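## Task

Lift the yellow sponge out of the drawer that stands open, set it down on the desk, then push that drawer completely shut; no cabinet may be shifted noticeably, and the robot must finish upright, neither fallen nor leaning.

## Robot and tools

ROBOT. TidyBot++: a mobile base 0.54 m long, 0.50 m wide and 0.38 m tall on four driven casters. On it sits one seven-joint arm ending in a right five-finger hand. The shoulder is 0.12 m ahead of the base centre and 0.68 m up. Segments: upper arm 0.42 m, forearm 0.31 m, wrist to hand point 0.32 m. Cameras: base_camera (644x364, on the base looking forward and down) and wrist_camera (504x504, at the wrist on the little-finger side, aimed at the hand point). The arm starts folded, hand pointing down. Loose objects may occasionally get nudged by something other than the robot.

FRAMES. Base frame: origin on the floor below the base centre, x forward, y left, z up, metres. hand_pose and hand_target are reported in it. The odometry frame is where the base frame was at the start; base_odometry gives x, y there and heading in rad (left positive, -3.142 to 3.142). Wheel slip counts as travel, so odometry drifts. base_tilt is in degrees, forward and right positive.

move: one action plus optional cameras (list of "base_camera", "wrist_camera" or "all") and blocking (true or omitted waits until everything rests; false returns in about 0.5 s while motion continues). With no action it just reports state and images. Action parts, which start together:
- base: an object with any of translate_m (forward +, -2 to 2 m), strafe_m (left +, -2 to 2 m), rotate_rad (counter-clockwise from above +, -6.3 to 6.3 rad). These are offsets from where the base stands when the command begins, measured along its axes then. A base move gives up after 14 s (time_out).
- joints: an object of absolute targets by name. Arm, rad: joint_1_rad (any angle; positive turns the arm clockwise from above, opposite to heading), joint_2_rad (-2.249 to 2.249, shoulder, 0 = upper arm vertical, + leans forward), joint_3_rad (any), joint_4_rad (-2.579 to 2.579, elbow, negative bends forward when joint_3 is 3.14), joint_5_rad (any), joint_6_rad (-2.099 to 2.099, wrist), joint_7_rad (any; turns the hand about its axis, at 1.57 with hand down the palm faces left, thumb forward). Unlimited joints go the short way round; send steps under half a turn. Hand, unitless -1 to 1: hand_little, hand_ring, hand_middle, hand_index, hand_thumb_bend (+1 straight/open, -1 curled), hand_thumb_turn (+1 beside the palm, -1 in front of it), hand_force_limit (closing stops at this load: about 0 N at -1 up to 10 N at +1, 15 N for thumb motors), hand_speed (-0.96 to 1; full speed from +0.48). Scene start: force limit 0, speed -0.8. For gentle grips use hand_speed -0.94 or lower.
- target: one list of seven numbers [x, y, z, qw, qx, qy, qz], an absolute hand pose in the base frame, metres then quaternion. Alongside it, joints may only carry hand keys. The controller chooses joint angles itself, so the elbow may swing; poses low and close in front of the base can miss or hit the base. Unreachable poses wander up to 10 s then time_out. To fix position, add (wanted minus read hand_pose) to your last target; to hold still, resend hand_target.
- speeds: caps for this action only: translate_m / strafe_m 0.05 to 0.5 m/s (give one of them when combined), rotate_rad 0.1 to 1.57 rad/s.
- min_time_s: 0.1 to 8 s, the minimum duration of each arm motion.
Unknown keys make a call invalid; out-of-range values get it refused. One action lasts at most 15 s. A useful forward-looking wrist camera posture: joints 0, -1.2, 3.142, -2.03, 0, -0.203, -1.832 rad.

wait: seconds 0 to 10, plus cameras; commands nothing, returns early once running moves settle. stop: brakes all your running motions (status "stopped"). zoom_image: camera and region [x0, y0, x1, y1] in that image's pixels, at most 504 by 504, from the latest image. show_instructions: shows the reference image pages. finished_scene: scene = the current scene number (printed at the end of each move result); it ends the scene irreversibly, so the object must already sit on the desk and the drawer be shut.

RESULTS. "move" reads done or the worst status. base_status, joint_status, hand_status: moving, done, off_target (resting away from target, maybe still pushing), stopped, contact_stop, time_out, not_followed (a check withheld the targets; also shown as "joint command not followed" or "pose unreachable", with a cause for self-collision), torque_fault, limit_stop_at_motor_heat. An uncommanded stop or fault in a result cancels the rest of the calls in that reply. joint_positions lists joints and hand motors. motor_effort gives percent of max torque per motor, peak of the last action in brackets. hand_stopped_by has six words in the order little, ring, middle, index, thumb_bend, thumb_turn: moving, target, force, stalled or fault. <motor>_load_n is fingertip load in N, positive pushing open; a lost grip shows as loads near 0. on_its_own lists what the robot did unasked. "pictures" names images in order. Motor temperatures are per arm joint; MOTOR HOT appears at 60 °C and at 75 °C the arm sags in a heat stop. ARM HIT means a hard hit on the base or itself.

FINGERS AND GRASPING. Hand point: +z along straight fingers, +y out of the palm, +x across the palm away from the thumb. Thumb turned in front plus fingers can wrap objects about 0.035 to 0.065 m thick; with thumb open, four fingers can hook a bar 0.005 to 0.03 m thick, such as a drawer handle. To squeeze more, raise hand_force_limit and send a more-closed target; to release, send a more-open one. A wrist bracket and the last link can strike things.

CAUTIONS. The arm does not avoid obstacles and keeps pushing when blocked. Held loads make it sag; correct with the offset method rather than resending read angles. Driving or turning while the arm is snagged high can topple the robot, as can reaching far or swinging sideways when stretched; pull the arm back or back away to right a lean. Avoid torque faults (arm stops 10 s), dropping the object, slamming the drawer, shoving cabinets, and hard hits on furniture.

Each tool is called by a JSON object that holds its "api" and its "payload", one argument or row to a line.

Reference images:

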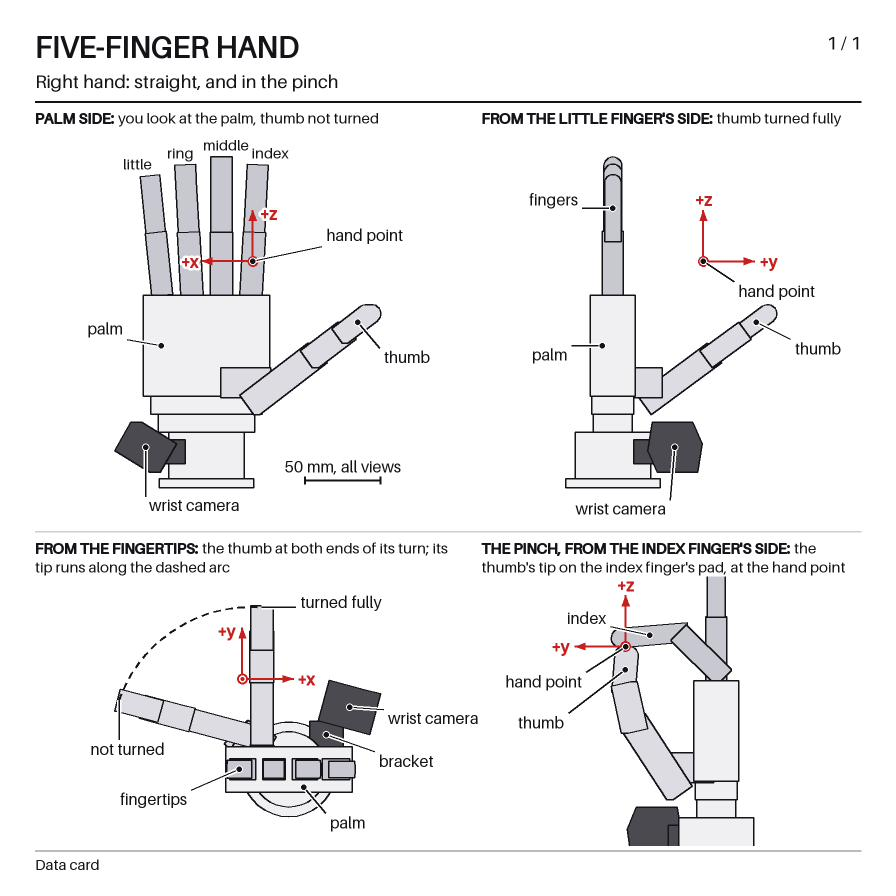

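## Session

{"api": "move", "payload": {
  "joints": {"joint_1_rad":0,"joint_2_rad":-1.2,"joint_3_rad":3.142,"joint_4_rad":-2.03,"joint_5_rad":0,"joint_6_rad":-0.45,"joint_7_rad":-1.8},
  "cameras": ["all"]
}}

Scene clock: 3.47 s.
Motor temperatures (°C): [34 31 31 32 40 37 46]
move: done
base_odometry: x=+0.000 y=+0.000 heading=+0.000
base_tilt: forward=-0.1 right=+0.4
base_status: not commanded
joint_positions: joint_1_rad=-0.017 joint_2_rad=-1.185 joint_3_rad=+3.166 joint_4_rad=-2.052 joint_5_rad=+0.039 joint_6_rad=-0.504 joint_7_rad=+4.440 hand_little=+1.000 hand_ring=+1.000 hand_middle=+1.000 hand_index=+1.000 hand_thumb_turn=+1.000 hand_thumb_bend=+1.000 hand_force_limit=+0.000 hand_speed=-0.800
joint_status: all done
hand_stopped_by: target,target,target,target,target,target
little_load_n: 0.0
ring_load_n: 0.0
middle_load_n: 0.0
index_load_n: 0.0
thumb_bend_load_n: 0.0
thumb_turn_load_n: 0.0
motor_effort: joint_1_rad=+0(1) joint_2_rad=+16(18) joint_3_rad=+1(1) joint_4_rad=+14(17) joint_5_rad=+0(2) joint_6_rad=+8(9) joint_7_rad=+0(1)
hand_pose: x=+0.2928 y=-0.0633 z=+1.0629 quat_wxyz=(+0.096, -0.627, +0.089, -0.768) (m; base frame)
hand_target: x=+0.2799 y=-0.0504 z=+1.0969 quat_wxyz=(+0.092, -0.593, +0.068, -0.797) (m; base frame)
hand_status: not commanded
pictures: base_camera, wrist_camera
camera_calibration:
wrist_camera: T_world_to_cam=[[-0.0576814, -0.998332, 0.00229291, -0.054416], [-0.337011, 0.0173097, -0.941342, 1.10288], [0.939732, -0.0550707, -0.337447, 0.196398], [0, 0, 0, 1]] pos_world=[0.183982, -0.0626001, 1.10458]

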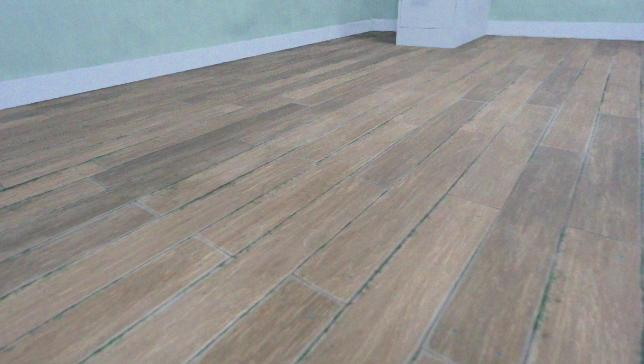

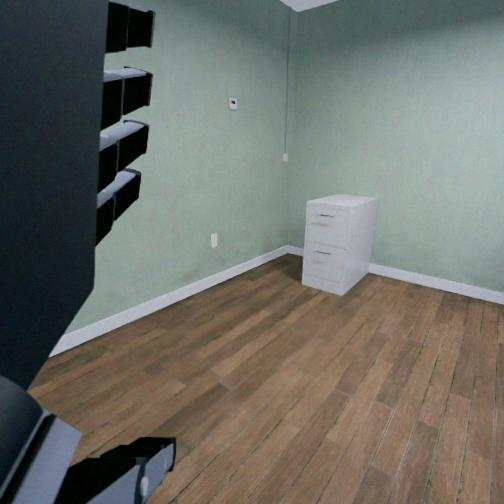

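{"api": "move", "payload": {
  "base": {"rotate_rad":-1.1},
  "cameras": ["all"]
}}

{"api": "move", "payload": {
  "base": {"rotate_rad":-1.1},
  "cameras": ["all"]
}}

Scene clock: 20.30 s.
move: done
base_odometry: x=+0.000 y=+0.000 heading=-1.099
base_tilt: forward=-0.1 right=+0.3
base_status: done
joint_positions: joint_1_rad=-0.011 joint_2_rad=-1.185 joint_3_rad=+3.164 joint_4_rad=-2.052 joint_5_rad=+0.039 joint_6_rad=-0.504 joint_7_rad=+4.442 hand_little=+1.000 hand_ring=+1.000 hand_middle=+1.000 hand_index=+1.000 hand_thumb_turn=+1.000 hand_thumb_bend=+1.000 hand_force_limit=+0.000 hand_speed=-0.800
joint_status: not commanded
hand_stopped_by: target,target,target,target,target,target
little_load_n: 0.0
ring_load_n: 0.0
middle_load_n: 0.0
index_load_n: 0.0
thumb_bend_load_n: 0.0
thumb_turn_load_n: 0.0
motor_effort: joint_1_rad=+0(1) joint_2_rad=+16(16) joint_3_rad=+0(1) joint_4_rad=+14(14) joint_5_rad=+0(1) joint_6_rad=+8(9) joint_7_rad=+0(0)
hand_pose: x=+0.2925 y=-0.0636 z=+1.0632 quat_wxyz=(+0.093, -0.627, +0.089, -0.769) (m; base frame)
hand_target: x=+0.2799 y=-0.0504 z=+1.0969 quat_wxyz=(+0.092, -0.593, +0.068, -0.797) (m; base frame)
hand_status: not commanded
pictures: base_camera, wrist_camera
camera_calibration:
wrist_camera: T_world_to_cam=[[-0.0629874, -0.99799, 0.00690249, -0.0579375], [-0.336802, 0.0147455, -0.94146, 1.10295], [0.939466, -0.0616249, -0.337054, 0.196123], [0, 0, 0, 1]] pos_world=[0.183576, -0.0619986, 1.10489]

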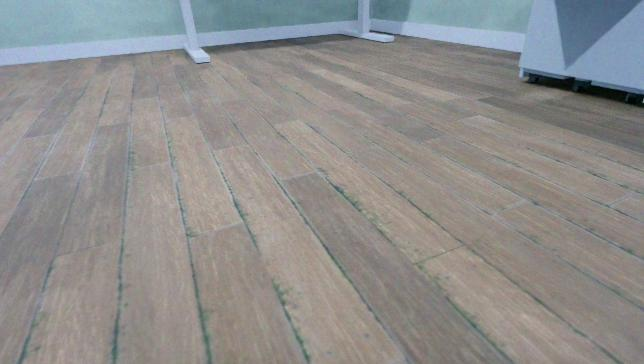

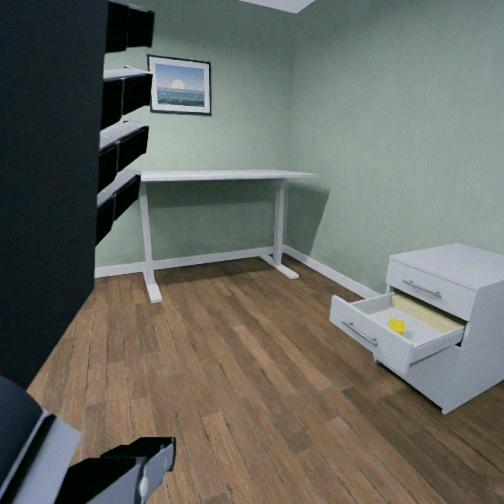

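Scene clock: 22.27 s.
move: done
base_odometry: x=+0.000 y=+0.000 heading=-2.198
base_tilt: forward=-0.1 right=+0.4
base_status: done
joint_positions: joint_1_rad=-0.010 joint_2_rad=-1.185 joint_3_rad=+3.164 joint_4_rad=-2.052 joint_5_rad=+0.039 joint_6_rad=-0.504 joint_7_rad=+4.443 hand_little=+1.000 hand_ring=+1.000 hand_middle=+1.000 hand_index=+1.000 hand_thumb_turn=+1.000 hand_thumb_bend=+1.000 hand_force_limit=+0.000 hand_speed=-0.800
joint_status: not commanded
hand_stopped_by: target,target,target,target,target,target
little_load_n: 0.0
ring_load_n: 0.0
middle_load_n: 0.0
index_load_n: 0.0
thumb_bend_load_n: 0.0
thumb_turn_load_n: 0.0
motor_effort: joint_1_rad=+0(1) joint_2_rad=+16(16) joint_3_rad=+0(1) joint_4_rad=+13(14) joint_5_rad=+1(1) joint_6_rad=+9(9) joint_7_rad=+0(0)
hand_pose: x=+0.2924 y=-0.0638 z=+1.0633 quat_wxyz=(+0.092, -0.627, +0.089, -0.769) (m; base frame)
hand_target: x=+0.2799 y=-0.0504 z=+1.0969 quat_wxyz=(+0.092, -0.593, +0.068, -0.797) (m; base frame)
hand_status: not commanded
pictures: base_camera, wrist_camera
camera_calibration:
wrist_camera: T_world_to_cam=[[-0.0647253, -0.997878, 0.00706585, -0.0578992], [-0.336783, 0.0151784, -0.94146, 1.10294], [0.939355, -0.0633159, -0.337051, 0.196124], [0, 0, 0, 1]] pos_world=[0.183475, -0.0620994, 1.10489]

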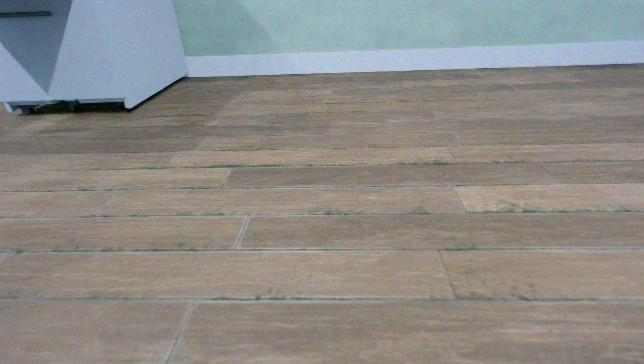

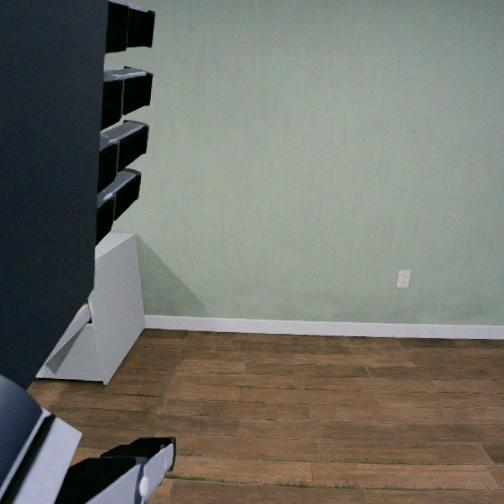

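{"api": "move", "payload": {
  "base": {"translate_m":0.249,"strafe_m":0.859,"rotate_rad":-0.072},
  "joints": {"joint_6_rad":-0.9,"joint_7_rad":-1.85},
  "cameras": ["all"]
}}

{"api": "zoom_image", "payload": {
  "camera": "wrist_camera",
  "region": [110, 100, 360, 350]
}}

{"api": "zoom_image", "payload": {
  "camera": "base_camera",
  "region": [150, 0, 470, 180]
}}

Scene clock: 69.10 s.
move: done
base_odometry: x=+0.550 y=-0.706 heading=-2.270
base_tilt: forward=-0.1 right=+0.3
base_status: done
joint_positions: joint_1_rad=-0.006 joint_2_rad=-1.185 joint_3_rad=+3.158 joint_4_rad=-2.046 joint_5_rad=+0.039 joint_6_rad=-0.863 joint_7_rad=+4.442 hand_little=+1.000 hand_ring=+1.000 hand_middle=+1.000 hand_index=+1.000 hand_thumb_turn=+1.000 hand_thumb_bend=+1.000 hand_force_limit=+0.000 hand_speed=-0.800
joint_status: all done
hand_stopped_by: target,target,target,target,target,target
little_load_n: 0.0
ring_load_n: 0.0
middle_load_n: 0.0
index_load_n: 0.0
thumb_bend_load_n: 0.0
thumb_turn_load_n: 0.0
motor_effort: joint_1_rad=+0(3) joint_2_rad=+16(17) joint_3_rad=+0(1) joint_4_rad=+14(15) joint_5_rad=+0(1) joint_6_rad=+8(9) joint_7_rad=+0(1)
hand_pose: x=+0.2776 y=-0.0633 z=+0.9514 quat_wxyz=(+0.074, -0.752, +0.107, -0.647) (m; base frame)
hand_target: x=+0.2695 y=-0.0481 z=+0.9497 quat_wxyz=(+0.090, -0.754, +0.106, -0.642) (m; base frame)
hand_status: not commanded
pictures: base_camera, wrist_camera
camera_calibration:
wrist_camera: T_world_to_cam=[[-0.0643141, -0.997583, 0.026311, -0.0760043], [-0.641485, 0.0211312, -0.766845, 0.911445], [0.764435, -0.066197, -0.641293, 0.510201], [0, 0, 0, 1]] pos_world=[0.189774, -0.0613067, 1.02812]

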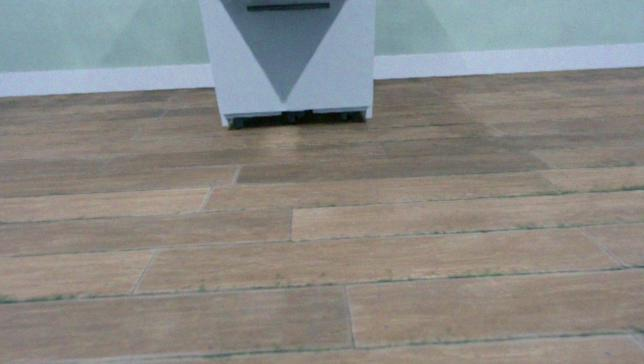

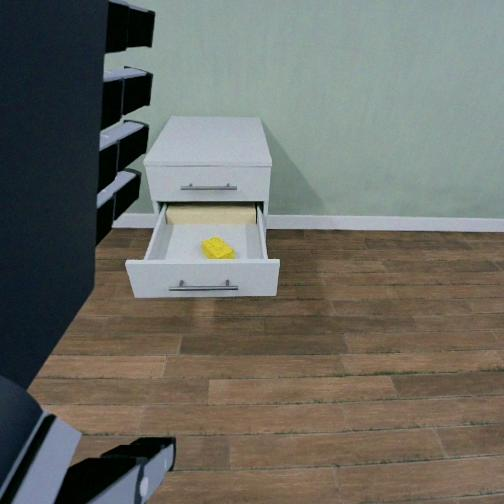

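Scaled by 2.016 from the camera's 504x504 image, which has a finer 720x720 frame.

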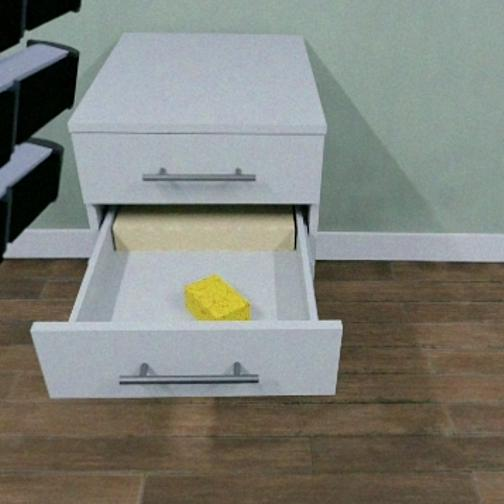

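Scaled by 1.575.

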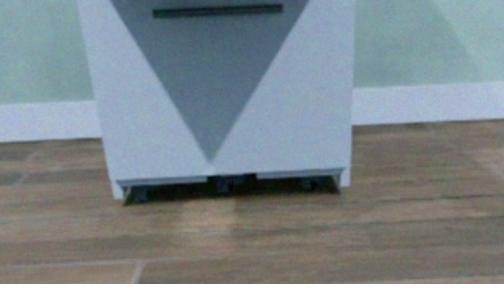

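{"api": "move", "payload": {
  "joints": {"joint_1_rad":0,"joint_2_rad":0.1,"joint_3_rad":3.142,"joint_4_rad":-2.2,"joint_5_rad":0,"joint_6_rad":0.1,"joint_7_rad":3.14,"hand_thumb_turn":-1},
  "base": {"translate_m":0.3},
  "speeds": {"translate_m":0.3},
  "min_time_s": 3,
  "cameras": ["all"]
}}

{"api": "zoom_image", "payload": {
  "camera": "wrist_camera",
  "region": [240, 60, 480, 300]
}}

Scene clock: 91.73 s.
move: done
base_odometry: x=+0.356 y=-0.935 heading=-2.270
base_tilt: forward=-0.1 right=+0.4
base_status: done
joint_positions: joint_1_rad=-0.006 joint_2_rad=+0.082 joint_3_rad=+3.158 joint_4_rad=-2.175 joint_5_rad=+0.039 joint_6_rad=+0.047 joint_7_rad=+3.181 hand_little=+1.000 hand_ring=+1.000 hand_middle=+1.000 hand_index=+1.000 hand_thumb_turn=-1.000 hand_thumb_bend=+1.000 hand_force_limit=+0.000 hand_speed=-0.800
joint_status: all done
hand_stopped_by: target,target,target,target,target,target
little_load_n: 0.0
ring_load_n: 0.0
middle_load_n: 0.0
index_load_n: 0.0
thumb_bend_load_n: 0.0
thumb_turn_load_n: 0.5
motor_effort: joint_1_rad=+0(1) joint_2_rad=-16(20) joint_3_rad=-1(1) joint_4_rad=+13(18) joint_5_rad=+0(2) joint_6_rad=+7(9) joint_7_rad=+0(1)
hand_pose: x=+0.6181 y=+0.0227 z=+0.6593 quat_wxyz=(+0.303, -0.653, +0.610, -0.331) (m; base frame)
hand_target: x=+0.6205 y=+0.0321 z=+0.6529 quat_wxyz=(+0.321, -0.630, +0.631, -0.321) (m; base frame)
hand_status: not commanded
pictures: base_camera, wrist_camera
camera_calibration:
wrist_camera: T_world_to_cam=[[-0.59525, -0.341354, -0.72743, 0.849693], [-0.573096, 0.814904, 0.0865578, 0.281201], [0.563239, 0.468411, -0.680701, 0.206496], [0, 0, 0, 1]] pos_world=[0.550629, -0.0358308, 0.734314]

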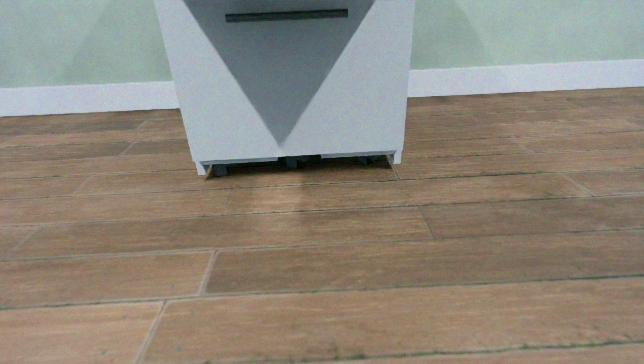

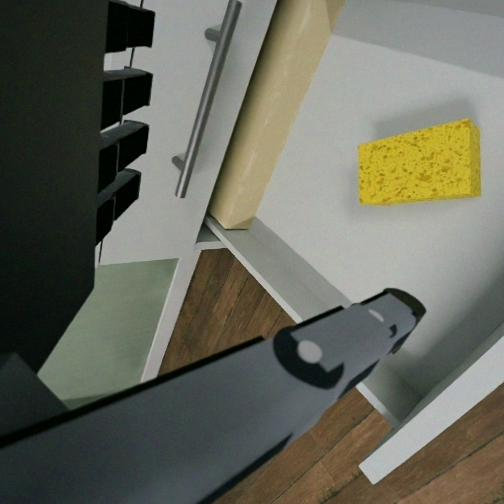

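Scaled by 2.100 from the camera's 504x504 image, which has a finer 720x720 frame.

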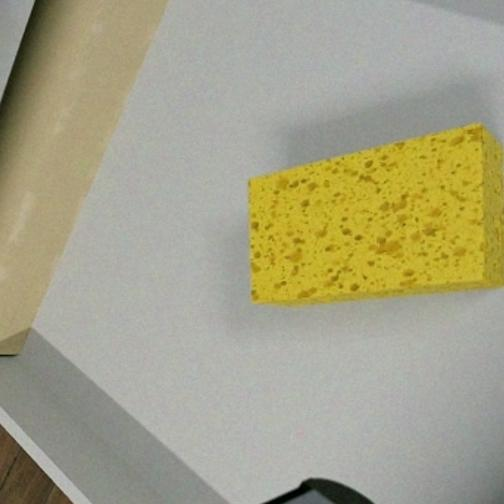

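{"api": "move", "payload": {
  "base": {"strafe_m":0.535,"rotate_rad":-0.987}
}}

{"api": "move", "payload": {
  "base": {"translate_m":0.17,"strafe_m":0.257},
  "speeds": {"translate_m":0.2},
  "cameras": ["all"]
}}

{"api": "zoom_image", "payload": {
  "camera": "wrist_camera",
  "region": [200, 0, 504, 304]
}}

Scene clock: 195.50 s.
move: done
base_odometry: x=+0.766 y=-1.280 heading=+3.025
base_tilt: forward=-0.2 right=+0.3
base_status: done
joint_positions: joint_1_rad=-0.004 joint_2_rad=+0.083 joint_3_rad=+3.157 joint_4_rad=-2.180 joint_5_rad=+0.039 joint_6_rad=+0.050 joint_7_rad=+3.181 hand_little=+1.000 hand_ring=+1.000 hand_middle=+1.000 hand_index=+1.000 hand_thumb_turn=-1.000 hand_thumb_bend=+1.000 hand_force_limit=+0.000 hand_speed=-0.800
joint_status: not commanded
hand_stopped_by: target,target,target,target,target,target
little_load_n: 0.0
ring_load_n: 0.0
middle_load_n: 0.0
index_load_n: 0.0
thumb_bend_load_n: 0.0
thumb_turn_load_n: 0.0
motor_effort: joint_1_rad=+0(2) joint_2_rad=-16(17) joint_3_rad=-1(2) joint_4_rad=+13(14) joint_5_rad=+0(1) joint_6_rad=+7(7) joint_7_rad=+0(0)
hand_pose: x=+0.6170 y=+0.0224 z=+0.6578 quat_wxyz=(+0.303, -0.653, +0.610, -0.330) (m; base frame)
hand_target: x=+0.6205 y=+0.0321 z=+0.6529 quat_wxyz=(+0.321, -0.630, +0.631, -0.321) (m; base frame)
hand_status: not commanded
pictures: none

Scene clock: 197.73 s.
move: done
base_odometry: x=+0.567 y=-1.516 heading=+3.025
base_tilt: forward=-0.1 right=+0.3
base_status: done
joint_positions: joint_1_rad=-0.003 joint_2_rad=+0.084 joint_3_rad=+3.156 joint_4_rad=-2.180 joint_5_rad=+0.039 joint_6_rad=+0.051 joint_7_rad=+3.181 hand_little=+1.000 hand_ring=+1.000 hand_middle=+1.000 hand_index=+1.000 hand_thumb_turn=-1.000 hand_thumb_bend=+1.000 hand_force_limit=+0.000 hand_speed=-0.800
joint_status: not commanded
hand_stopped_by: target,target,target,target,target,target
little_load_n: 0.0
ring_load_n: -0.5
middle_load_n: 0.0
index_load_n: 0.0
thumb_bend_load_n: 0.0
thumb_turn_load_n: 0.0
motor_effort: joint_1_rad=+0(2) joint_2_rad=-16(17) joint_3_rad=+0(2) joint_4_rad=+13(14) joint_5_rad=+1(1) joint_6_rad=+6(7) joint_7_rad=+0(0)
hand_pose: x=+0.6171 y=+0.0225 z=+0.6575 quat_wxyz=(+0.303, -0.654, +0.610, -0.330) (m; base frame)
hand_target: x=+0.6205 y=+0.0321 z=+0.6529 quat_wxyz=(+0.321, -0.630, +0.631, -0.321) (m; base frame)
hand_status: not commanded
pictures: base_camera, wrist_camera
camera_calibration:
wrist_camera: T_world_to_cam=[[-0.596494, -0.340976, -0.726588, 0.847931], [-0.572696, 0.815067, 0.0876588, 0.279974], [0.562329, 0.468402, -0.681458, 0.206995], [0, 0, 0, 1]] pos_world=[0.549727, -0.0360306, 0.732613]

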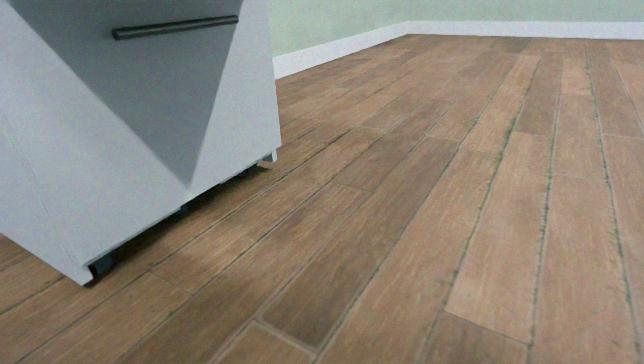

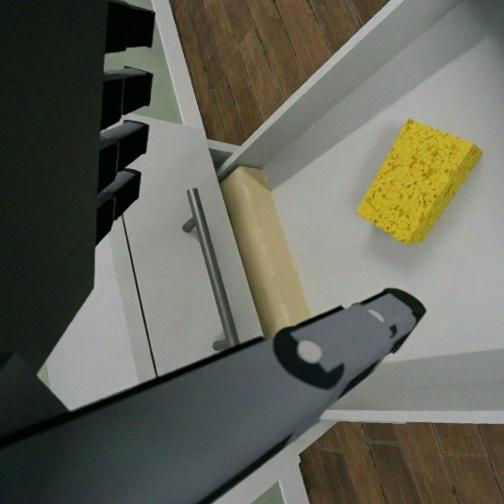

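Scaled by 1.658 from the camera's 504x504 image, which has a finer 720x720 frame.

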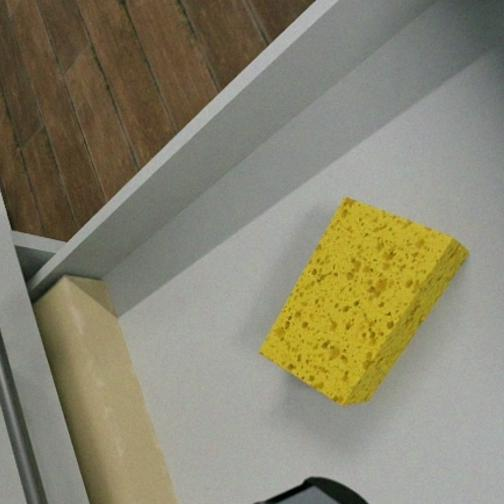

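{"api": "move", "payload": {
  "joints": {"joint_1_rad":0.0,"joint_2_rad":0.59,"joint_3_rad":3.13,"joint_4_rad":-2.258,"joint_5_rad":-0.04,"joint_6_rad":0.58,"joint_7_rad":3.08},
  "min_time_s": 2.5,
  "cameras": ["wrist_camera"]
}}

{"api": "zoom_image", "payload": {
  "camera": "wrist_camera",
  "region": [200, 50, 450, 300]
}}

Scene clock: 234.93 s.
move: done
base_odometry: x=+0.567 y=-1.516 heading=+3.025
base_tilt: forward=-0.1 right=+0.3
base_status: not commanded
joint_positions: joint_1_rad=-0.003 joint_2_rad=+0.564 joint_3_rad=+3.155 joint_4_rad=-2.236 joint_5_rad=+0.013 joint_6_rad=+0.527 joint_7_rad=+3.121 hand_little=+1.000 hand_ring=+1.000 hand_middle=+1.000 hand_index=+1.000 hand_thumb_turn=-1.000 hand_thumb_bend=+1.000 hand_force_limit=+0.000 hand_speed=-0.800
joint_status: all done
hand_stopped_by: target,target,target,target,target,target
little_load_n: 0.0
ring_load_n: 0.0
middle_load_n: -0.5
index_load_n: 0.0
thumb_bend_load_n: 0.0
thumb_turn_load_n: 0.0
motor_effort: joint_1_rad=+0(1) joint_2_rad=-24(26) joint_3_rad=+0(1) joint_4_rad=+7(14) joint_5_rad=+0(1) joint_6_rad=+6(8) joint_7_rad=+0(1)
hand_pose: x=+0.6565 y=+0.0292 z=+0.4871 quat_wxyz=(+0.297, -0.638, +0.645, -0.297) (m; base frame)
hand_target: x=+0.6544 y=+0.0371 z=+0.4798 quat_wxyz=(+0.310, -0.608, +0.672, -0.288) (m; base frame)
hand_status: not commanded
pictures: wrist_camera
camera_calibration:
wrist_camera: T_world_to_cam=[[-0.654317, -0.263737, -0.70874, 0.776859], [-0.525327, 0.832683, 0.175129, 0.237779], [0.543967, 0.48691, -0.683387, 0.0779674], [0, 0, 0, 1]] pos_world=[0.590812, -0.031071, 0.562231]

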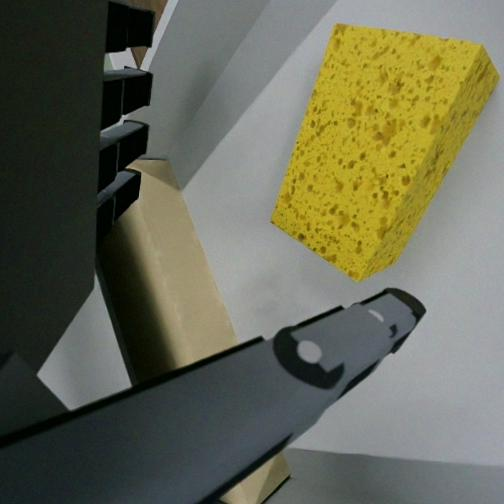

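Scaled by 2.016 from the camera's 504x504 image, which has a finer 720x720 frame.

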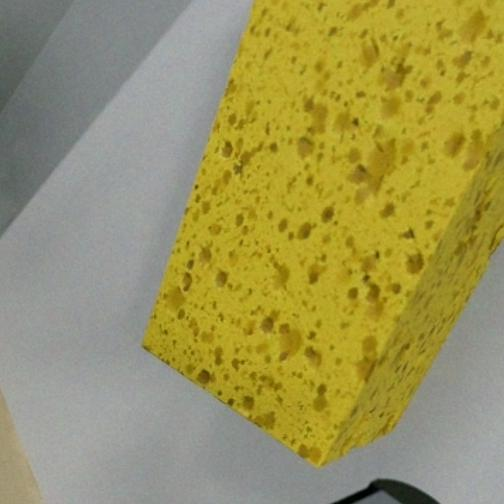

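{"api": "move", "payload": {
  "joints": {"joint_1_rad":0.028,"joint_2_rad":0.828,"joint_3_rad":3.13,"joint_4_rad":-2.272,"joint_5_rad":-0.04,"joint_6_rad":0.835,"joint_7_rad":3.08},
  "min_time_s": 3,
  "cameras": ["wrist_camera"]
}}

Scene clock: 286.30 s.
move: done
base_odometry: x=+0.567 y=-1.516 heading=+3.025
base_tilt: forward=-0.1 right=+0.3
base_status: not commanded
joint_positions: joint_1_rad=+0.011 joint_2_rad=+0.795 joint_3_rad=+3.155 joint_4_rad=-2.251 joint_5_rad=+0.013 joint_6_rad=+0.781 joint_7_rad=+3.121 hand_little=+1.000 hand_ring=+1.000 hand_middle=+1.000 hand_index=+1.000 hand_thumb_turn=-1.000 hand_thumb_bend=+1.000 hand_force_limit=+0.000 hand_speed=-0.800
joint_status: all done
hand_stopped_by: target,target,target,target,target,target
little_load_n: 0.0
ring_load_n: 0.0
middle_load_n: 0.0
index_load_n: 0.0
thumb_bend_load_n: 0.0
thumb_turn_load_n: 0.0
motor_effort: joint_1_rad=+1(1) joint_2_rad=-27(28) joint_3_rad=-1(2) joint_4_rad=+4(8) joint_5_rad=+0(1) joint_6_rad=+7(7) joint_7_rad=+0(1)
hand_pose: x=+0.6590 y=+0.0223 z=+0.4111 quat_wxyz=(+0.299, -0.633, +0.648, -0.301) (m; base frame)
hand_target: x=+0.6540 y=+0.0194 z=+0.4019 quat_wxyz=(+0.303, -0.599, +0.680, -0.296) (m; base frame)
hand_status: not commanded
pictures: wrist_camera
camera_calibration:
wrist_camera: T_world_to_cam=[[-0.651451, -0.25543, -0.7144, 0.723079], [-0.516888, 0.838704, 0.171469, 0.253991], [0.555372, 0.480969, -0.678404, 0.0185954], [0, 0, 0, 1]] pos_world=[0.592008, -0.0372714, 0.485631]

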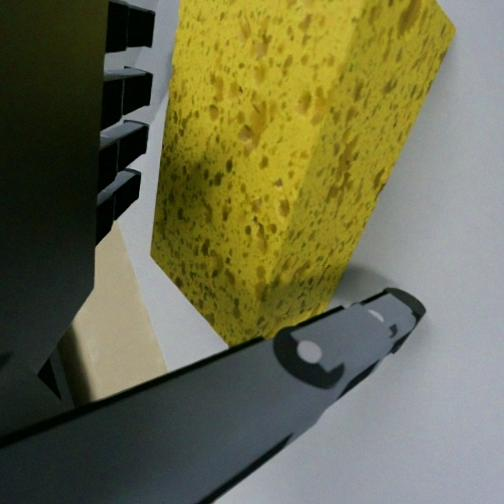

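{"api": "move", "payload": {
  "joints": {"joint_2_rad":0.835,"joint_4_rad":-2.245,"joint_6_rad":0.813,"hand_index":0.6,"hand_middle":0.6,"hand_ring":0.6,"hand_little":0.6,"hand_force_limit":-0.6},
  "min_time_s": 1.5,
  "cameras": ["wrist_camera"]
}}

Scene clock: 312.07 s.
move: done
base_odometry: x=+0.567 y=-1.516 heading=+3.025
base_tilt: forward=-0.2 right=+0.3
base_status: not commanded
joint_positions: joint_1_rad=+0.011 joint_2_rad=+0.800 joint_3_rad=+3.155 joint_4_rad=-2.251 joint_5_rad=+0.013 joint_6_rad=+0.782 joint_7_rad=+3.121 hand_little=+0.600 hand_ring=+0.600 hand_middle=+0.600 hand_index=+0.600 hand_thumb_turn=-1.000 hand_thumb_bend=+1.000 hand_force_limit=-0.600 hand_speed=-0.800
joint_status: all done
hand_stopped_by: target,target,target,target,target,target
little_load_n: 0.0
ring_load_n: 0.0
middle_load_n: 0.0
index_load_n: 0.0
thumb_bend_load_n: 0.0
thumb_turn_load_n: 0.0
motor_effort: joint_1_rad=+0(1) joint_2_rad=-27(27) joint_3_rad=-1(1) joint_4_rad=+3(5) joint_5_rad=+0(1) joint_6_rad=+6(8) joint_7_rad=+0(0)
hand_pose: x=+0.6580 y=+0.0223 z=+0.4090 quat_wxyz=(+0.297, -0.633, +0.648, -0.300) (m; base frame)
hand_target: x=+0.6617 y=+0.0195 z=+0.3997 quat_wxyz=(+0.303, -0.599, +0.680, -0.296) (m; base frame)
hand_status: not commanded
pictures: wrist_camera
camera_calibration:
wrist_camera: T_world_to_cam=[[-0.654069, -0.255261, -0.712064, 0.721622], [-0.516148, 0.838756, 0.173433, 0.252516], [0.552978, 0.480967, -0.680357, 0.0201126], [0, 0, 0, 1]] pos_world=[0.591204, -0.0372713, 0.48373]

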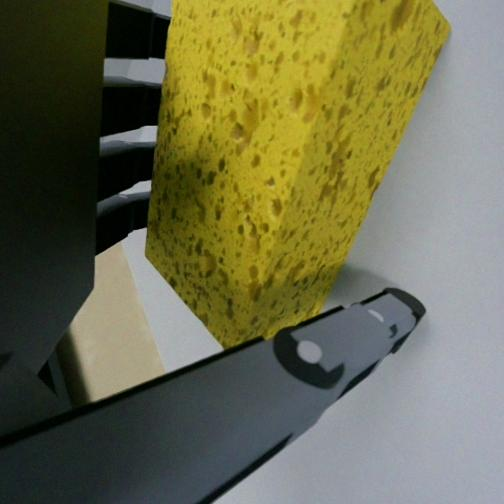

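{"api": "move", "payload": {
  "base": {"translate_m":0.008},
  "speeds": {"translate_m":0.05}
}}

{"api": "move", "payload": {
  "joints": {"hand_index":-0.3,"hand_middle":-0.3,"hand_ring":-0.3,"hand_little":-0.3,"hand_thumb_bend":0.0,"hand_force_limit":-0.5,"hand_speed":-0.94},
  "cameras": ["wrist_camera"]
}}

Scene clock: 320.57 s.
move: done
base_odometry: x=+0.559 y=-1.515 heading=+3.025
base_tilt: forward=+0.0 right=+0.3
base_status: done
joint_positions: joint_1_rad=+0.013 joint_2_rad=+0.803 joint_3_rad=+3.154 joint_4_rad=-2.251 joint_5_rad=+0.012 joint_6_rad=+0.782 joint_7_rad=+3.121 hand_little=+0.600 hand_ring=+0.600 hand_middle=+0.600 hand_index=+0.600 hand_thumb_turn=-1.000 hand_thumb_bend=+1.000 hand_force_limit=-0.600 hand_speed=-0.800
joint_status: not commanded
hand_stopped_by: target,target,target,target,target,target
little_load_n: 0.0
ring_load_n: 0.0
middle_load_n: 0.0
index_load_n: 0.0
thumb_bend_load_n: 0.0
thumb_turn_load_n: 0.0
motor_effort: joint_1_rad=+1(1) joint_2_rad=-27(29) joint_3_rad=+0(1) joint_4_rad=+3(5) joint_5_rad=+0(1) joint_6_rad=+7(7) joint_7_rad=+0(0)
hand_pose: x=+0.6574 y=+0.0218 z=+0.4075 quat_wxyz=(+0.297, -0.633, +0.649, -0.299) (m; base frame)
hand_target: x=+0.6617 y=+0.0195 z=+0.3997 quat_wxyz=(+0.303, -0.599, +0.680, -0.296) (m; base frame)
hand_status: not commanded
pictures: none

Scene clock: 324.80 s.
move: off_target
base_odometry: x=+0.559 y=-1.515 heading=+3.025
base_tilt: forward=+0.0 right=+0.3
base_status: not commanded
joint_positions: joint_1_rad=+0.013 joint_2_rad=+0.803 joint_3_rad=+3.154 joint_4_rad=-2.249 joint_5_rad=+0.012 joint_6_rad=+0.787 joint_7_rad=+3.121 hand_little=+0.150 hand_ring=+0.184 hand_middle=+0.522 hand_index=+0.189 hand_thumb_turn=-1.000 hand_thumb_bend=+0.794 hand_force_limit=-0.500 hand_speed=-0.940
joint_status: hand_little off_target (ended at +0.150, target -0.300); hand_ring off_target (ended at +0.184, target -0.300); hand_middle off_target (ended at +0.522, target -0.300); hand_index off_target (ended at +0.189, target -0.300); hand_thumb_bend off_target (ended at +0.794, target +0.000); the others done
hand_stopped_by: force,force,force,force,force,target
little_load_n: 2.5
ring_load_n: 1.5
middle_load_n: 1.5
index_load_n: 2.0
thumb_bend_load_n: 7.0
thumb_turn_load_n: 3.0
motor_effort: joint_1_rad=+0(1) joint_2_rad=-24(27) joint_3_rad=+0(1) joint_4_rad=+2(4) joint_5_rad=+0(1) joint_6_rad=+4(7) joint_7_rad=+0(0)
hand_pose: x=+0.6595 y=+0.0217 z=+0.4089 quat_wxyz=(+0.299, -0.632, +0.648, -0.302) (m; base frame)
hand_target: x=+0.6617 y=+0.0195 z=+0.3997 quat_wxyz=(+0.303, -0.599, +0.680, -0.296) (m; base frame)
hand_status: not commanded
pictures: wrist_camera
camera_calibration:
wrist_camera: T_world_to_cam=[[-0.651843, -0.253432, -0.714754, 0.722045], [-0.515205, 0.839598, 0.17216, 0.253713], [0.556475, 0.480466, -0.677855, 0.0161156], [0, 0, 0, 1]] pos_world=[0.592406, -0.0377706, 0.48333]

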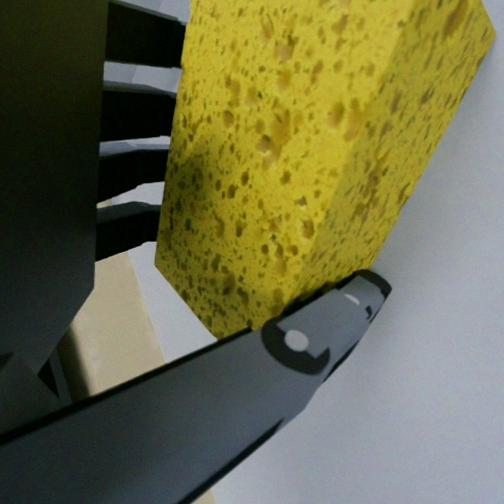

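{"api": "move", "payload": {
  "joints": {"hand_index":-0.5,"hand_middle":-0.5,"hand_ring":-0.5,"hand_little":-0.5,"hand_force_limit":-0.3},
  "cameras": ["wrist_camera"]
}}

Scene clock: 337.53 s.
move: off_target
base_odometry: x=+0.559 y=-1.515 heading=+3.025
base_tilt: forward=-0.1 right=+0.4
base_status: not commanded
joint_positions: joint_1_rad=+0.013 joint_2_rad=+0.803 joint_3_rad=+3.154 joint_4_rad=-2.242 joint_5_rad=+0.012 joint_6_rad=+0.793 joint_7_rad=+3.120 hand_little=+0.123 hand_ring=+0.163 hand_middle=+0.185 hand_index=+0.179 hand_thumb_turn=-1.000 hand_thumb_bend=+0.795 hand_force_limit=-0.300 hand_speed=-0.940
joint_status: hand_little off_target (ended at +0.123, target -0.500); hand_ring off_target (ended at +0.163, target -0.500); hand_middle off_target (ended at +0.185, target -0.500); hand_index off_target (ended at +0.179, target -0.500); the others done
hand_stopped_by: force,force,force,force,force,target
little_load_n: 3.5
ring_load_n: 3.0
middle_load_n: 4.0
index_load_n: 2.0
thumb_bend_load_n: 12.5
thumb_turn_load_n: 6.0
motor_effort: joint_1_rad=+0(1) joint_2_rad=-24(24) joint_3_rad=-1(1) joint_4_rad=+1(2) joint_5_rad=+1(1) joint_6_rad=+3(4) joint_7_rad=+0(0)
hand_pose: x=+0.6651 y=+0.0217 z=+0.4119 quat_wxyz=(+0.303, -0.630, +0.646, -0.306) (m; base frame)
hand_target: x=+0.6617 y=+0.0195 z=+0.3997 quat_wxyz=(+0.303, -0.599, +0.680, -0.296) (m; base frame)
hand_status: not commanded
pictures: wrist_camera
camera_calibration:
wrist_camera: T_world_to_cam=[[-0.642312, -0.253186, -0.723417, 0.725079], [-0.517288, 0.839672, 0.165419, 0.260247], [0.565551, 0.480466, -0.670302, 0.0058873], [0, 0, 0, 1]] pos_world=[0.59702, -0.0377705, 0.485431]

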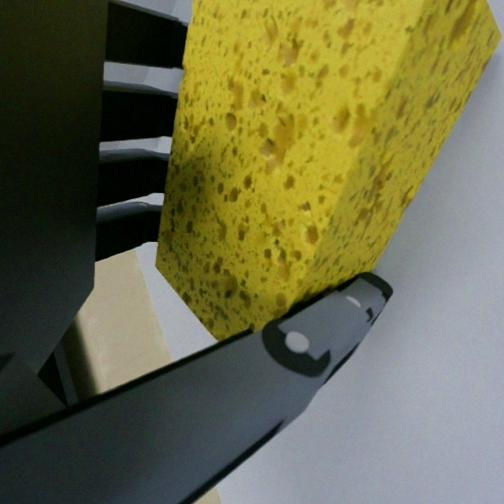

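{"api": "move", "payload": {
  "joints": {"joint_1_rad":0.028,"joint_2_rad":0.62,"joint_4_rad":-2.258,"joint_6_rad":0.60},
  "min_time_s": 4,
  "cameras": ["wrist_camera"]
}}

Scene clock: 350.80 s.
move: done
base_odometry: x=+0.559 y=-1.515 heading=+3.025
base_tilt: forward=+0.0 right=+0.3
base_status: not commanded
joint_positions: joint_1_rad=+0.013 joint_2_rad=+0.633 joint_3_rad=+3.154 joint_4_rad=-2.242 joint_5_rad=+0.012 joint_6_rad=+0.657 joint_7_rad=+3.120 hand_little=+0.123 hand_ring=+0.163 hand_middle=+0.185 hand_index=+0.179 hand_thumb_turn=-1.000 hand_thumb_bend=+0.795 hand_force_limit=-0.300 hand_speed=-0.940
joint_status: all done
hand_stopped_by: force,force,force,force,force,target
little_load_n: 3.5
ring_load_n: 3.0
middle_load_n: 3.0
index_load_n: 2.0
thumb_bend_load_n: 12.5
thumb_turn_load_n: 6.5
motor_effort: joint_1_rad=+0(1) joint_2_rad=-25(28) joint_3_rad=-1(1) joint_4_rad=+6(7) joint_5_rad=+0(1) joint_6_rad=+7(8) joint_7_rad=+0(0)
hand_pose: x=+0.6721 y=+0.0212 z=+0.4756 quat_wxyz=(+0.313, -0.624, +0.642, -0.317) (m; base frame)
hand_target: x=+0.6541 y=+0.0220 z=+0.4679 quat_wxyz=(+0.302, -0.600, +0.682, -0.290) (m; base frame)
hand_status: not commanded
pictures: wrist_camera
camera_calibration:
wrist_camera: T_world_to_cam=[[-0.618171, -0.252894, -0.744251, 0.769132], [-0.521382, 0.840485, 0.147464, 0.265032], [0.588239, 0.479197, -0.651418, 0.0207117], [0, 0, 0, 1]] pos_world=[0.601454, -0.0381715, 0.546836]

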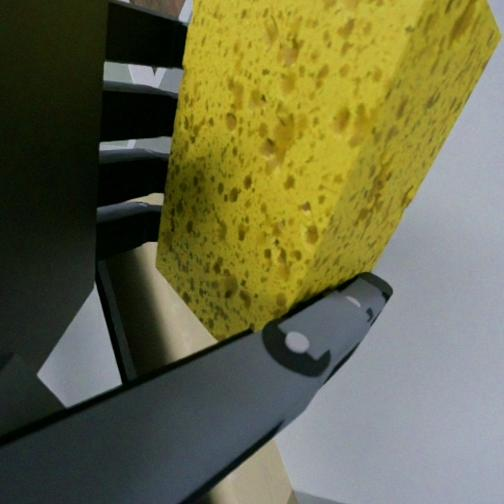

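{"api": "move", "payload": {
  "joints": {"joint_1_rad":0.02,"joint_2_rad":0.08,"joint_4_rad":-2.18,"joint_6_rad":0.05},
  "min_time_s": 4
}}

{"api": "move", "payload": {
  "joints": {"joint_1_rad":0,"joint_2_rad":0.0,"joint_4_rad":-0.93,"joint_6_rad":-1.30},
  "base": {"translate_m":-0.15},
  "speeds": {"translate_m":0.2},
  "min_time_s": 4,
  "cameras": ["all"]
}}

Scene clock: 365.17 s.
move: done
base_odometry: x=+0.559 y=-1.515 heading=+3.025
base_tilt: forward=+0.0 right=+0.4
base_status: not commanded
joint_positions: joint_1_rad=+0.013 joint_2_rad=+0.090 joint_3_rad=+3.154 joint_4_rad=-2.208 joint_5_rad=+0.012 joint_6_rad=+0.107 joint_7_rad=+3.120 hand_little=+0.123 hand_ring=+0.163 hand_middle=+0.185 hand_index=+0.179 hand_thumb_turn=-1.000 hand_thumb_bend=+0.795 hand_force_limit=-0.300 hand_speed=-0.940
joint_status: all done
hand_stopped_by: force,force,force,force,force,target
little_load_n: 3.5
ring_load_n: 3.0
middle_load_n: 2.5
index_load_n: 1.5
thumb_bend_load_n: 12.5
thumb_turn_load_n: 6.0
motor_effort: joint_1_rad=+0(1) joint_2_rad=-16(27) joint_3_rad=+0(1) joint_4_rad=+13(13) joint_5_rad=+1(1) joint_6_rad=+7(8) joint_7_rad=+0(0)
hand_pose: x=+0.6197 y=+0.0206 z=+0.6560 quat_wxyz=(+0.321, -0.618, +0.639, -0.326) (m; base frame)
hand_target: x=+0.6201 y=+0.0333 z=+0.6636 quat_wxyz=(+0.332, -0.596, +0.666, -0.303) (m; base frame)
hand_status: not commanded
pictures: none

Scene clock: 369.77 s.
move: done
base_odometry: x=+0.709 y=-1.533 heading=+3.025
base_tilt: forward=-0.1 right=+0.4
base_status: done
joint_positions: joint_1_rad=+0.013 joint_2_rad=+0.007 joint_3_rad=+3.152 joint_4_rad=-0.957 joint_5_rad=+0.012 joint_6_rad=-1.242 joint_7_rad=+3.120 hand_little=+0.123 hand_ring=+0.163 hand_middle=+0.185 hand_index=+0.179 hand_thumb_turn=-1.000 hand_thumb_bend=+0.795 hand_force_limit=-0.300 hand_speed=-0.940
joint_status: all done
hand_stopped_by: force,force,force,force,force,target
little_load_n: 3.5
ring_load_n: 3.5
middle_load_n: 2.5
index_load_n: 2.0
thumb_bend_load_n: 12.5
thumb_turn_load_n: 6.5
motor_effort: joint_1_rad=+0(2) joint_2_rad=-14(19) joint_3_rad=+0(1) joint_4_rad=+14(18) joint_5_rad=+0(1) joint_6_rad=+7(8) joint_7_rad=+0(0)
hand_pose: x=+0.6051 y=+0.0184 z=+1.0425 quat_wxyz=(+0.314, -0.616, +0.646, -0.323) (m; base frame)
hand_target: x=+0.5882 y=+0.0543 z=+1.0486 quat_wxyz=(+0.336, -0.621, +0.648, -0.285) (m; base frame)
hand_status: not commanded
pictures: base_camera, wrist_camera
camera_calibration:
wrist_camera: T_world_to_cam=[[-0.613502, -0.241211, -0.751953, 1.15399], [-0.507298, 0.850126, 0.14119, 0.146617], [0.605198, 0.468084, -0.64392, 0.412931], [0, 0, 0, 1]] pos_world=[0.532448, -0.0395741, 1.11294]

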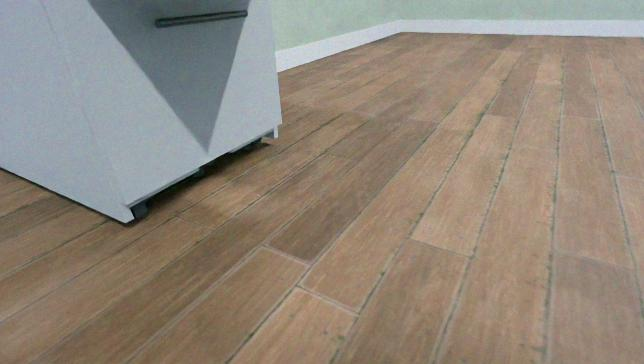

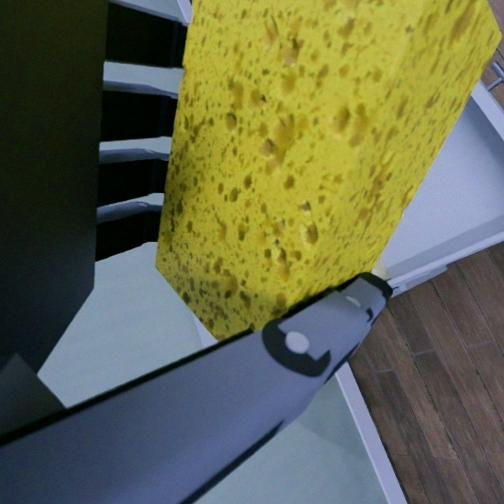

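{"api": "move", "payload": {
  "base": {"rotate_rad":1.958},
  "speeds": {"rotate_rad":0.8},
  "joints": {"joint_6_rad":-1.0},
  "cameras": ["all"]
}}

Scene clock: 405.23 s.
move: done
base_odometry: x=+0.709 y=-1.533 heading=-1.301
base_tilt: forward=-0.1 right=+0.2
base_status: done
joint_positions: joint_1_rad=+0.006 joint_2_rad=+0.007 joint_3_rad=+3.144 joint_4_rad=-0.949 joint_5_rad=+0.006 joint_6_rad=-1.014 joint_7_rad=+3.120 hand_little=+0.123 hand_ring=+0.163 hand_middle=+0.185 hand_index=+0.179 hand_thumb_turn=-1.000 hand_thumb_bend=+0.795 hand_force_limit=-0.300 hand_speed=-0.940
joint_status: all done
hand_stopped_by: force,force,force,force,force,target
little_load_n: 3.5
ring_load_n: 3.0
middle_load_n: 3.0
index_load_n: 1.5
thumb_bend_load_n: 12.5
thumb_turn_load_n: 6.5
motor_effort: joint_1_rad=+0(2) joint_2_rad=-15(16) joint_3_rad=+0(2) joint_4_rad=+14(16) joint_5_rad=+1(2) joint_6_rad=+8(8) joint_7_rad=+0(0)
hand_pose: x=+0.6527 y=+0.0268 z=+1.1035 quat_wxyz=(+0.391, -0.580, +0.598, -0.390) (m; base frame)
hand_target: x=+0.6504 y=+0.0540 z=+1.1241 quat_wxyz=(+0.431, -0.567, +0.595, -0.373) (m; base frame)
hand_status: not commanded
pictures: base_camera, wrist_camera
camera_calibration:
wrist_camera: T_world_to_cam=[[-0.416388, -0.250724, -0.873933, 1.23728], [-0.542152, 0.840102, 0.0172923, 0.314853], [0.729857, 0.481005, -0.485739, 0.16315], [0, 0, 0, 1]] pos_world=[0.566811, -0.0327684, 1.1551]

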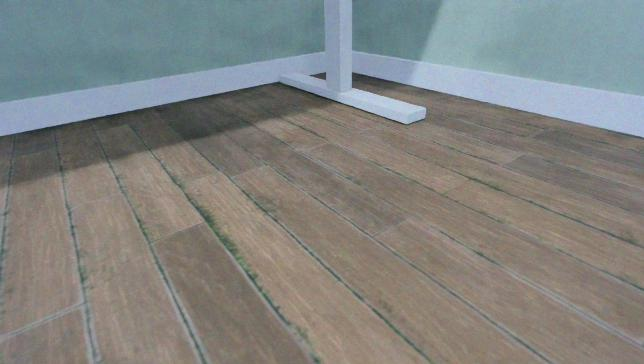

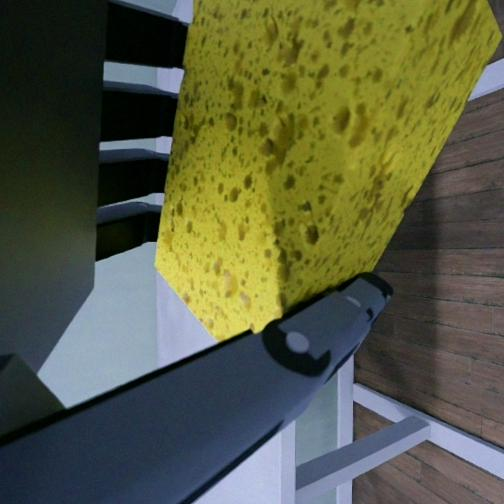

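{"api": "zoom_image", "payload": {
  "camera": "wrist_camera",
  "region": [140, 250, 504, 504]
}}

Scaled by 1.385 from the camera's 504x504 image, which has a finer 720x720 frame.

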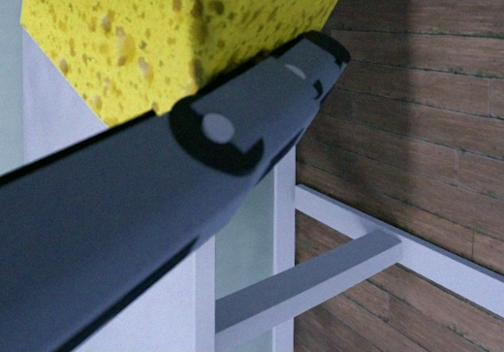

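{"api": "move", "payload": {
  "base": {"rotate_rad":0.601},
  "speeds": {"rotate_rad":0.8},
  "cameras": ["all"]
}}

Scene clock: 442.13 s.
move: done
base_odometry: x=+0.709 y=-1.533 heading=-0.700
base_tilt: forward=+0.0 right=+0.3
base_status: done
joint_positions: joint_1_rad=+0.005 joint_2_rad=+0.007 joint_3_rad=+3.143 joint_4_rad=-0.949 joint_5_rad=+0.005 joint_6_rad=-1.014 joint_7_rad=+3.120 hand_little=+0.123 hand_ring=+0.163 hand_middle=+0.185 hand_index=+0.179 hand_thumb_turn=-1.000 hand_thumb_bend=+0.795 hand_force_limit=-0.300 hand_speed=-0.940
joint_status: not commanded
hand_stopped_by: force,force,force,force,force,target
little_load_n: 3.5
ring_load_n: 3.0
middle_load_n: 3.0
index_load_n: 2.0
thumb_bend_load_n: 12.5
thumb_turn_load_n: 6.5
motor_effort: joint_1_rad=+0(2) joint_2_rad=-15(16) joint_3_rad=+0(2) joint_4_rad=+14(15) joint_5_rad=+0(2) joint_6_rad=+8(8) joint_7_rad=+0(0)
hand_pose: x=+0.6526 y=+0.0287 z=+1.1036 quat_wxyz=(+0.392, -0.581, +0.597, -0.389) (m; base frame)
hand_target: x=+0.6504 y=+0.0540 z=+1.1241 quat_wxyz=(+0.431, -0.567, +0.595, -0.373) (m; base frame)
hand_status: not commanded
pictures: base_camera, wrist_camera
camera_calibration:
wrist_camera: T_world_to_cam=[[-0.415476, -0.251307, -0.8742, 1.2375], [-0.545201, 0.838108, 0.018183, 0.3142], [0.728104, 0.484169, -0.485226, 0.162802], [0, 0, 0, 1]] pos_world=[0.566915, -0.0311659, 1.1551]

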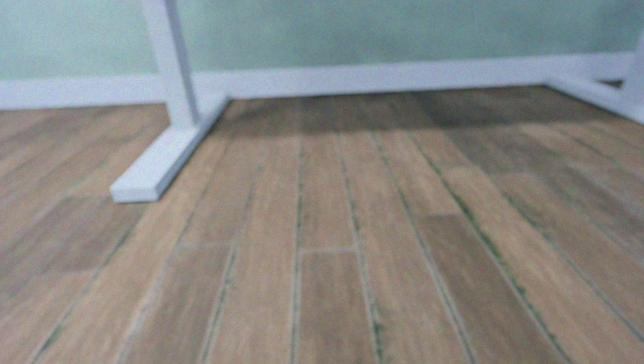

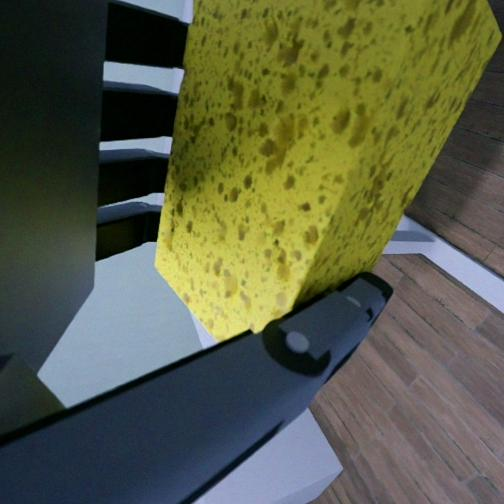

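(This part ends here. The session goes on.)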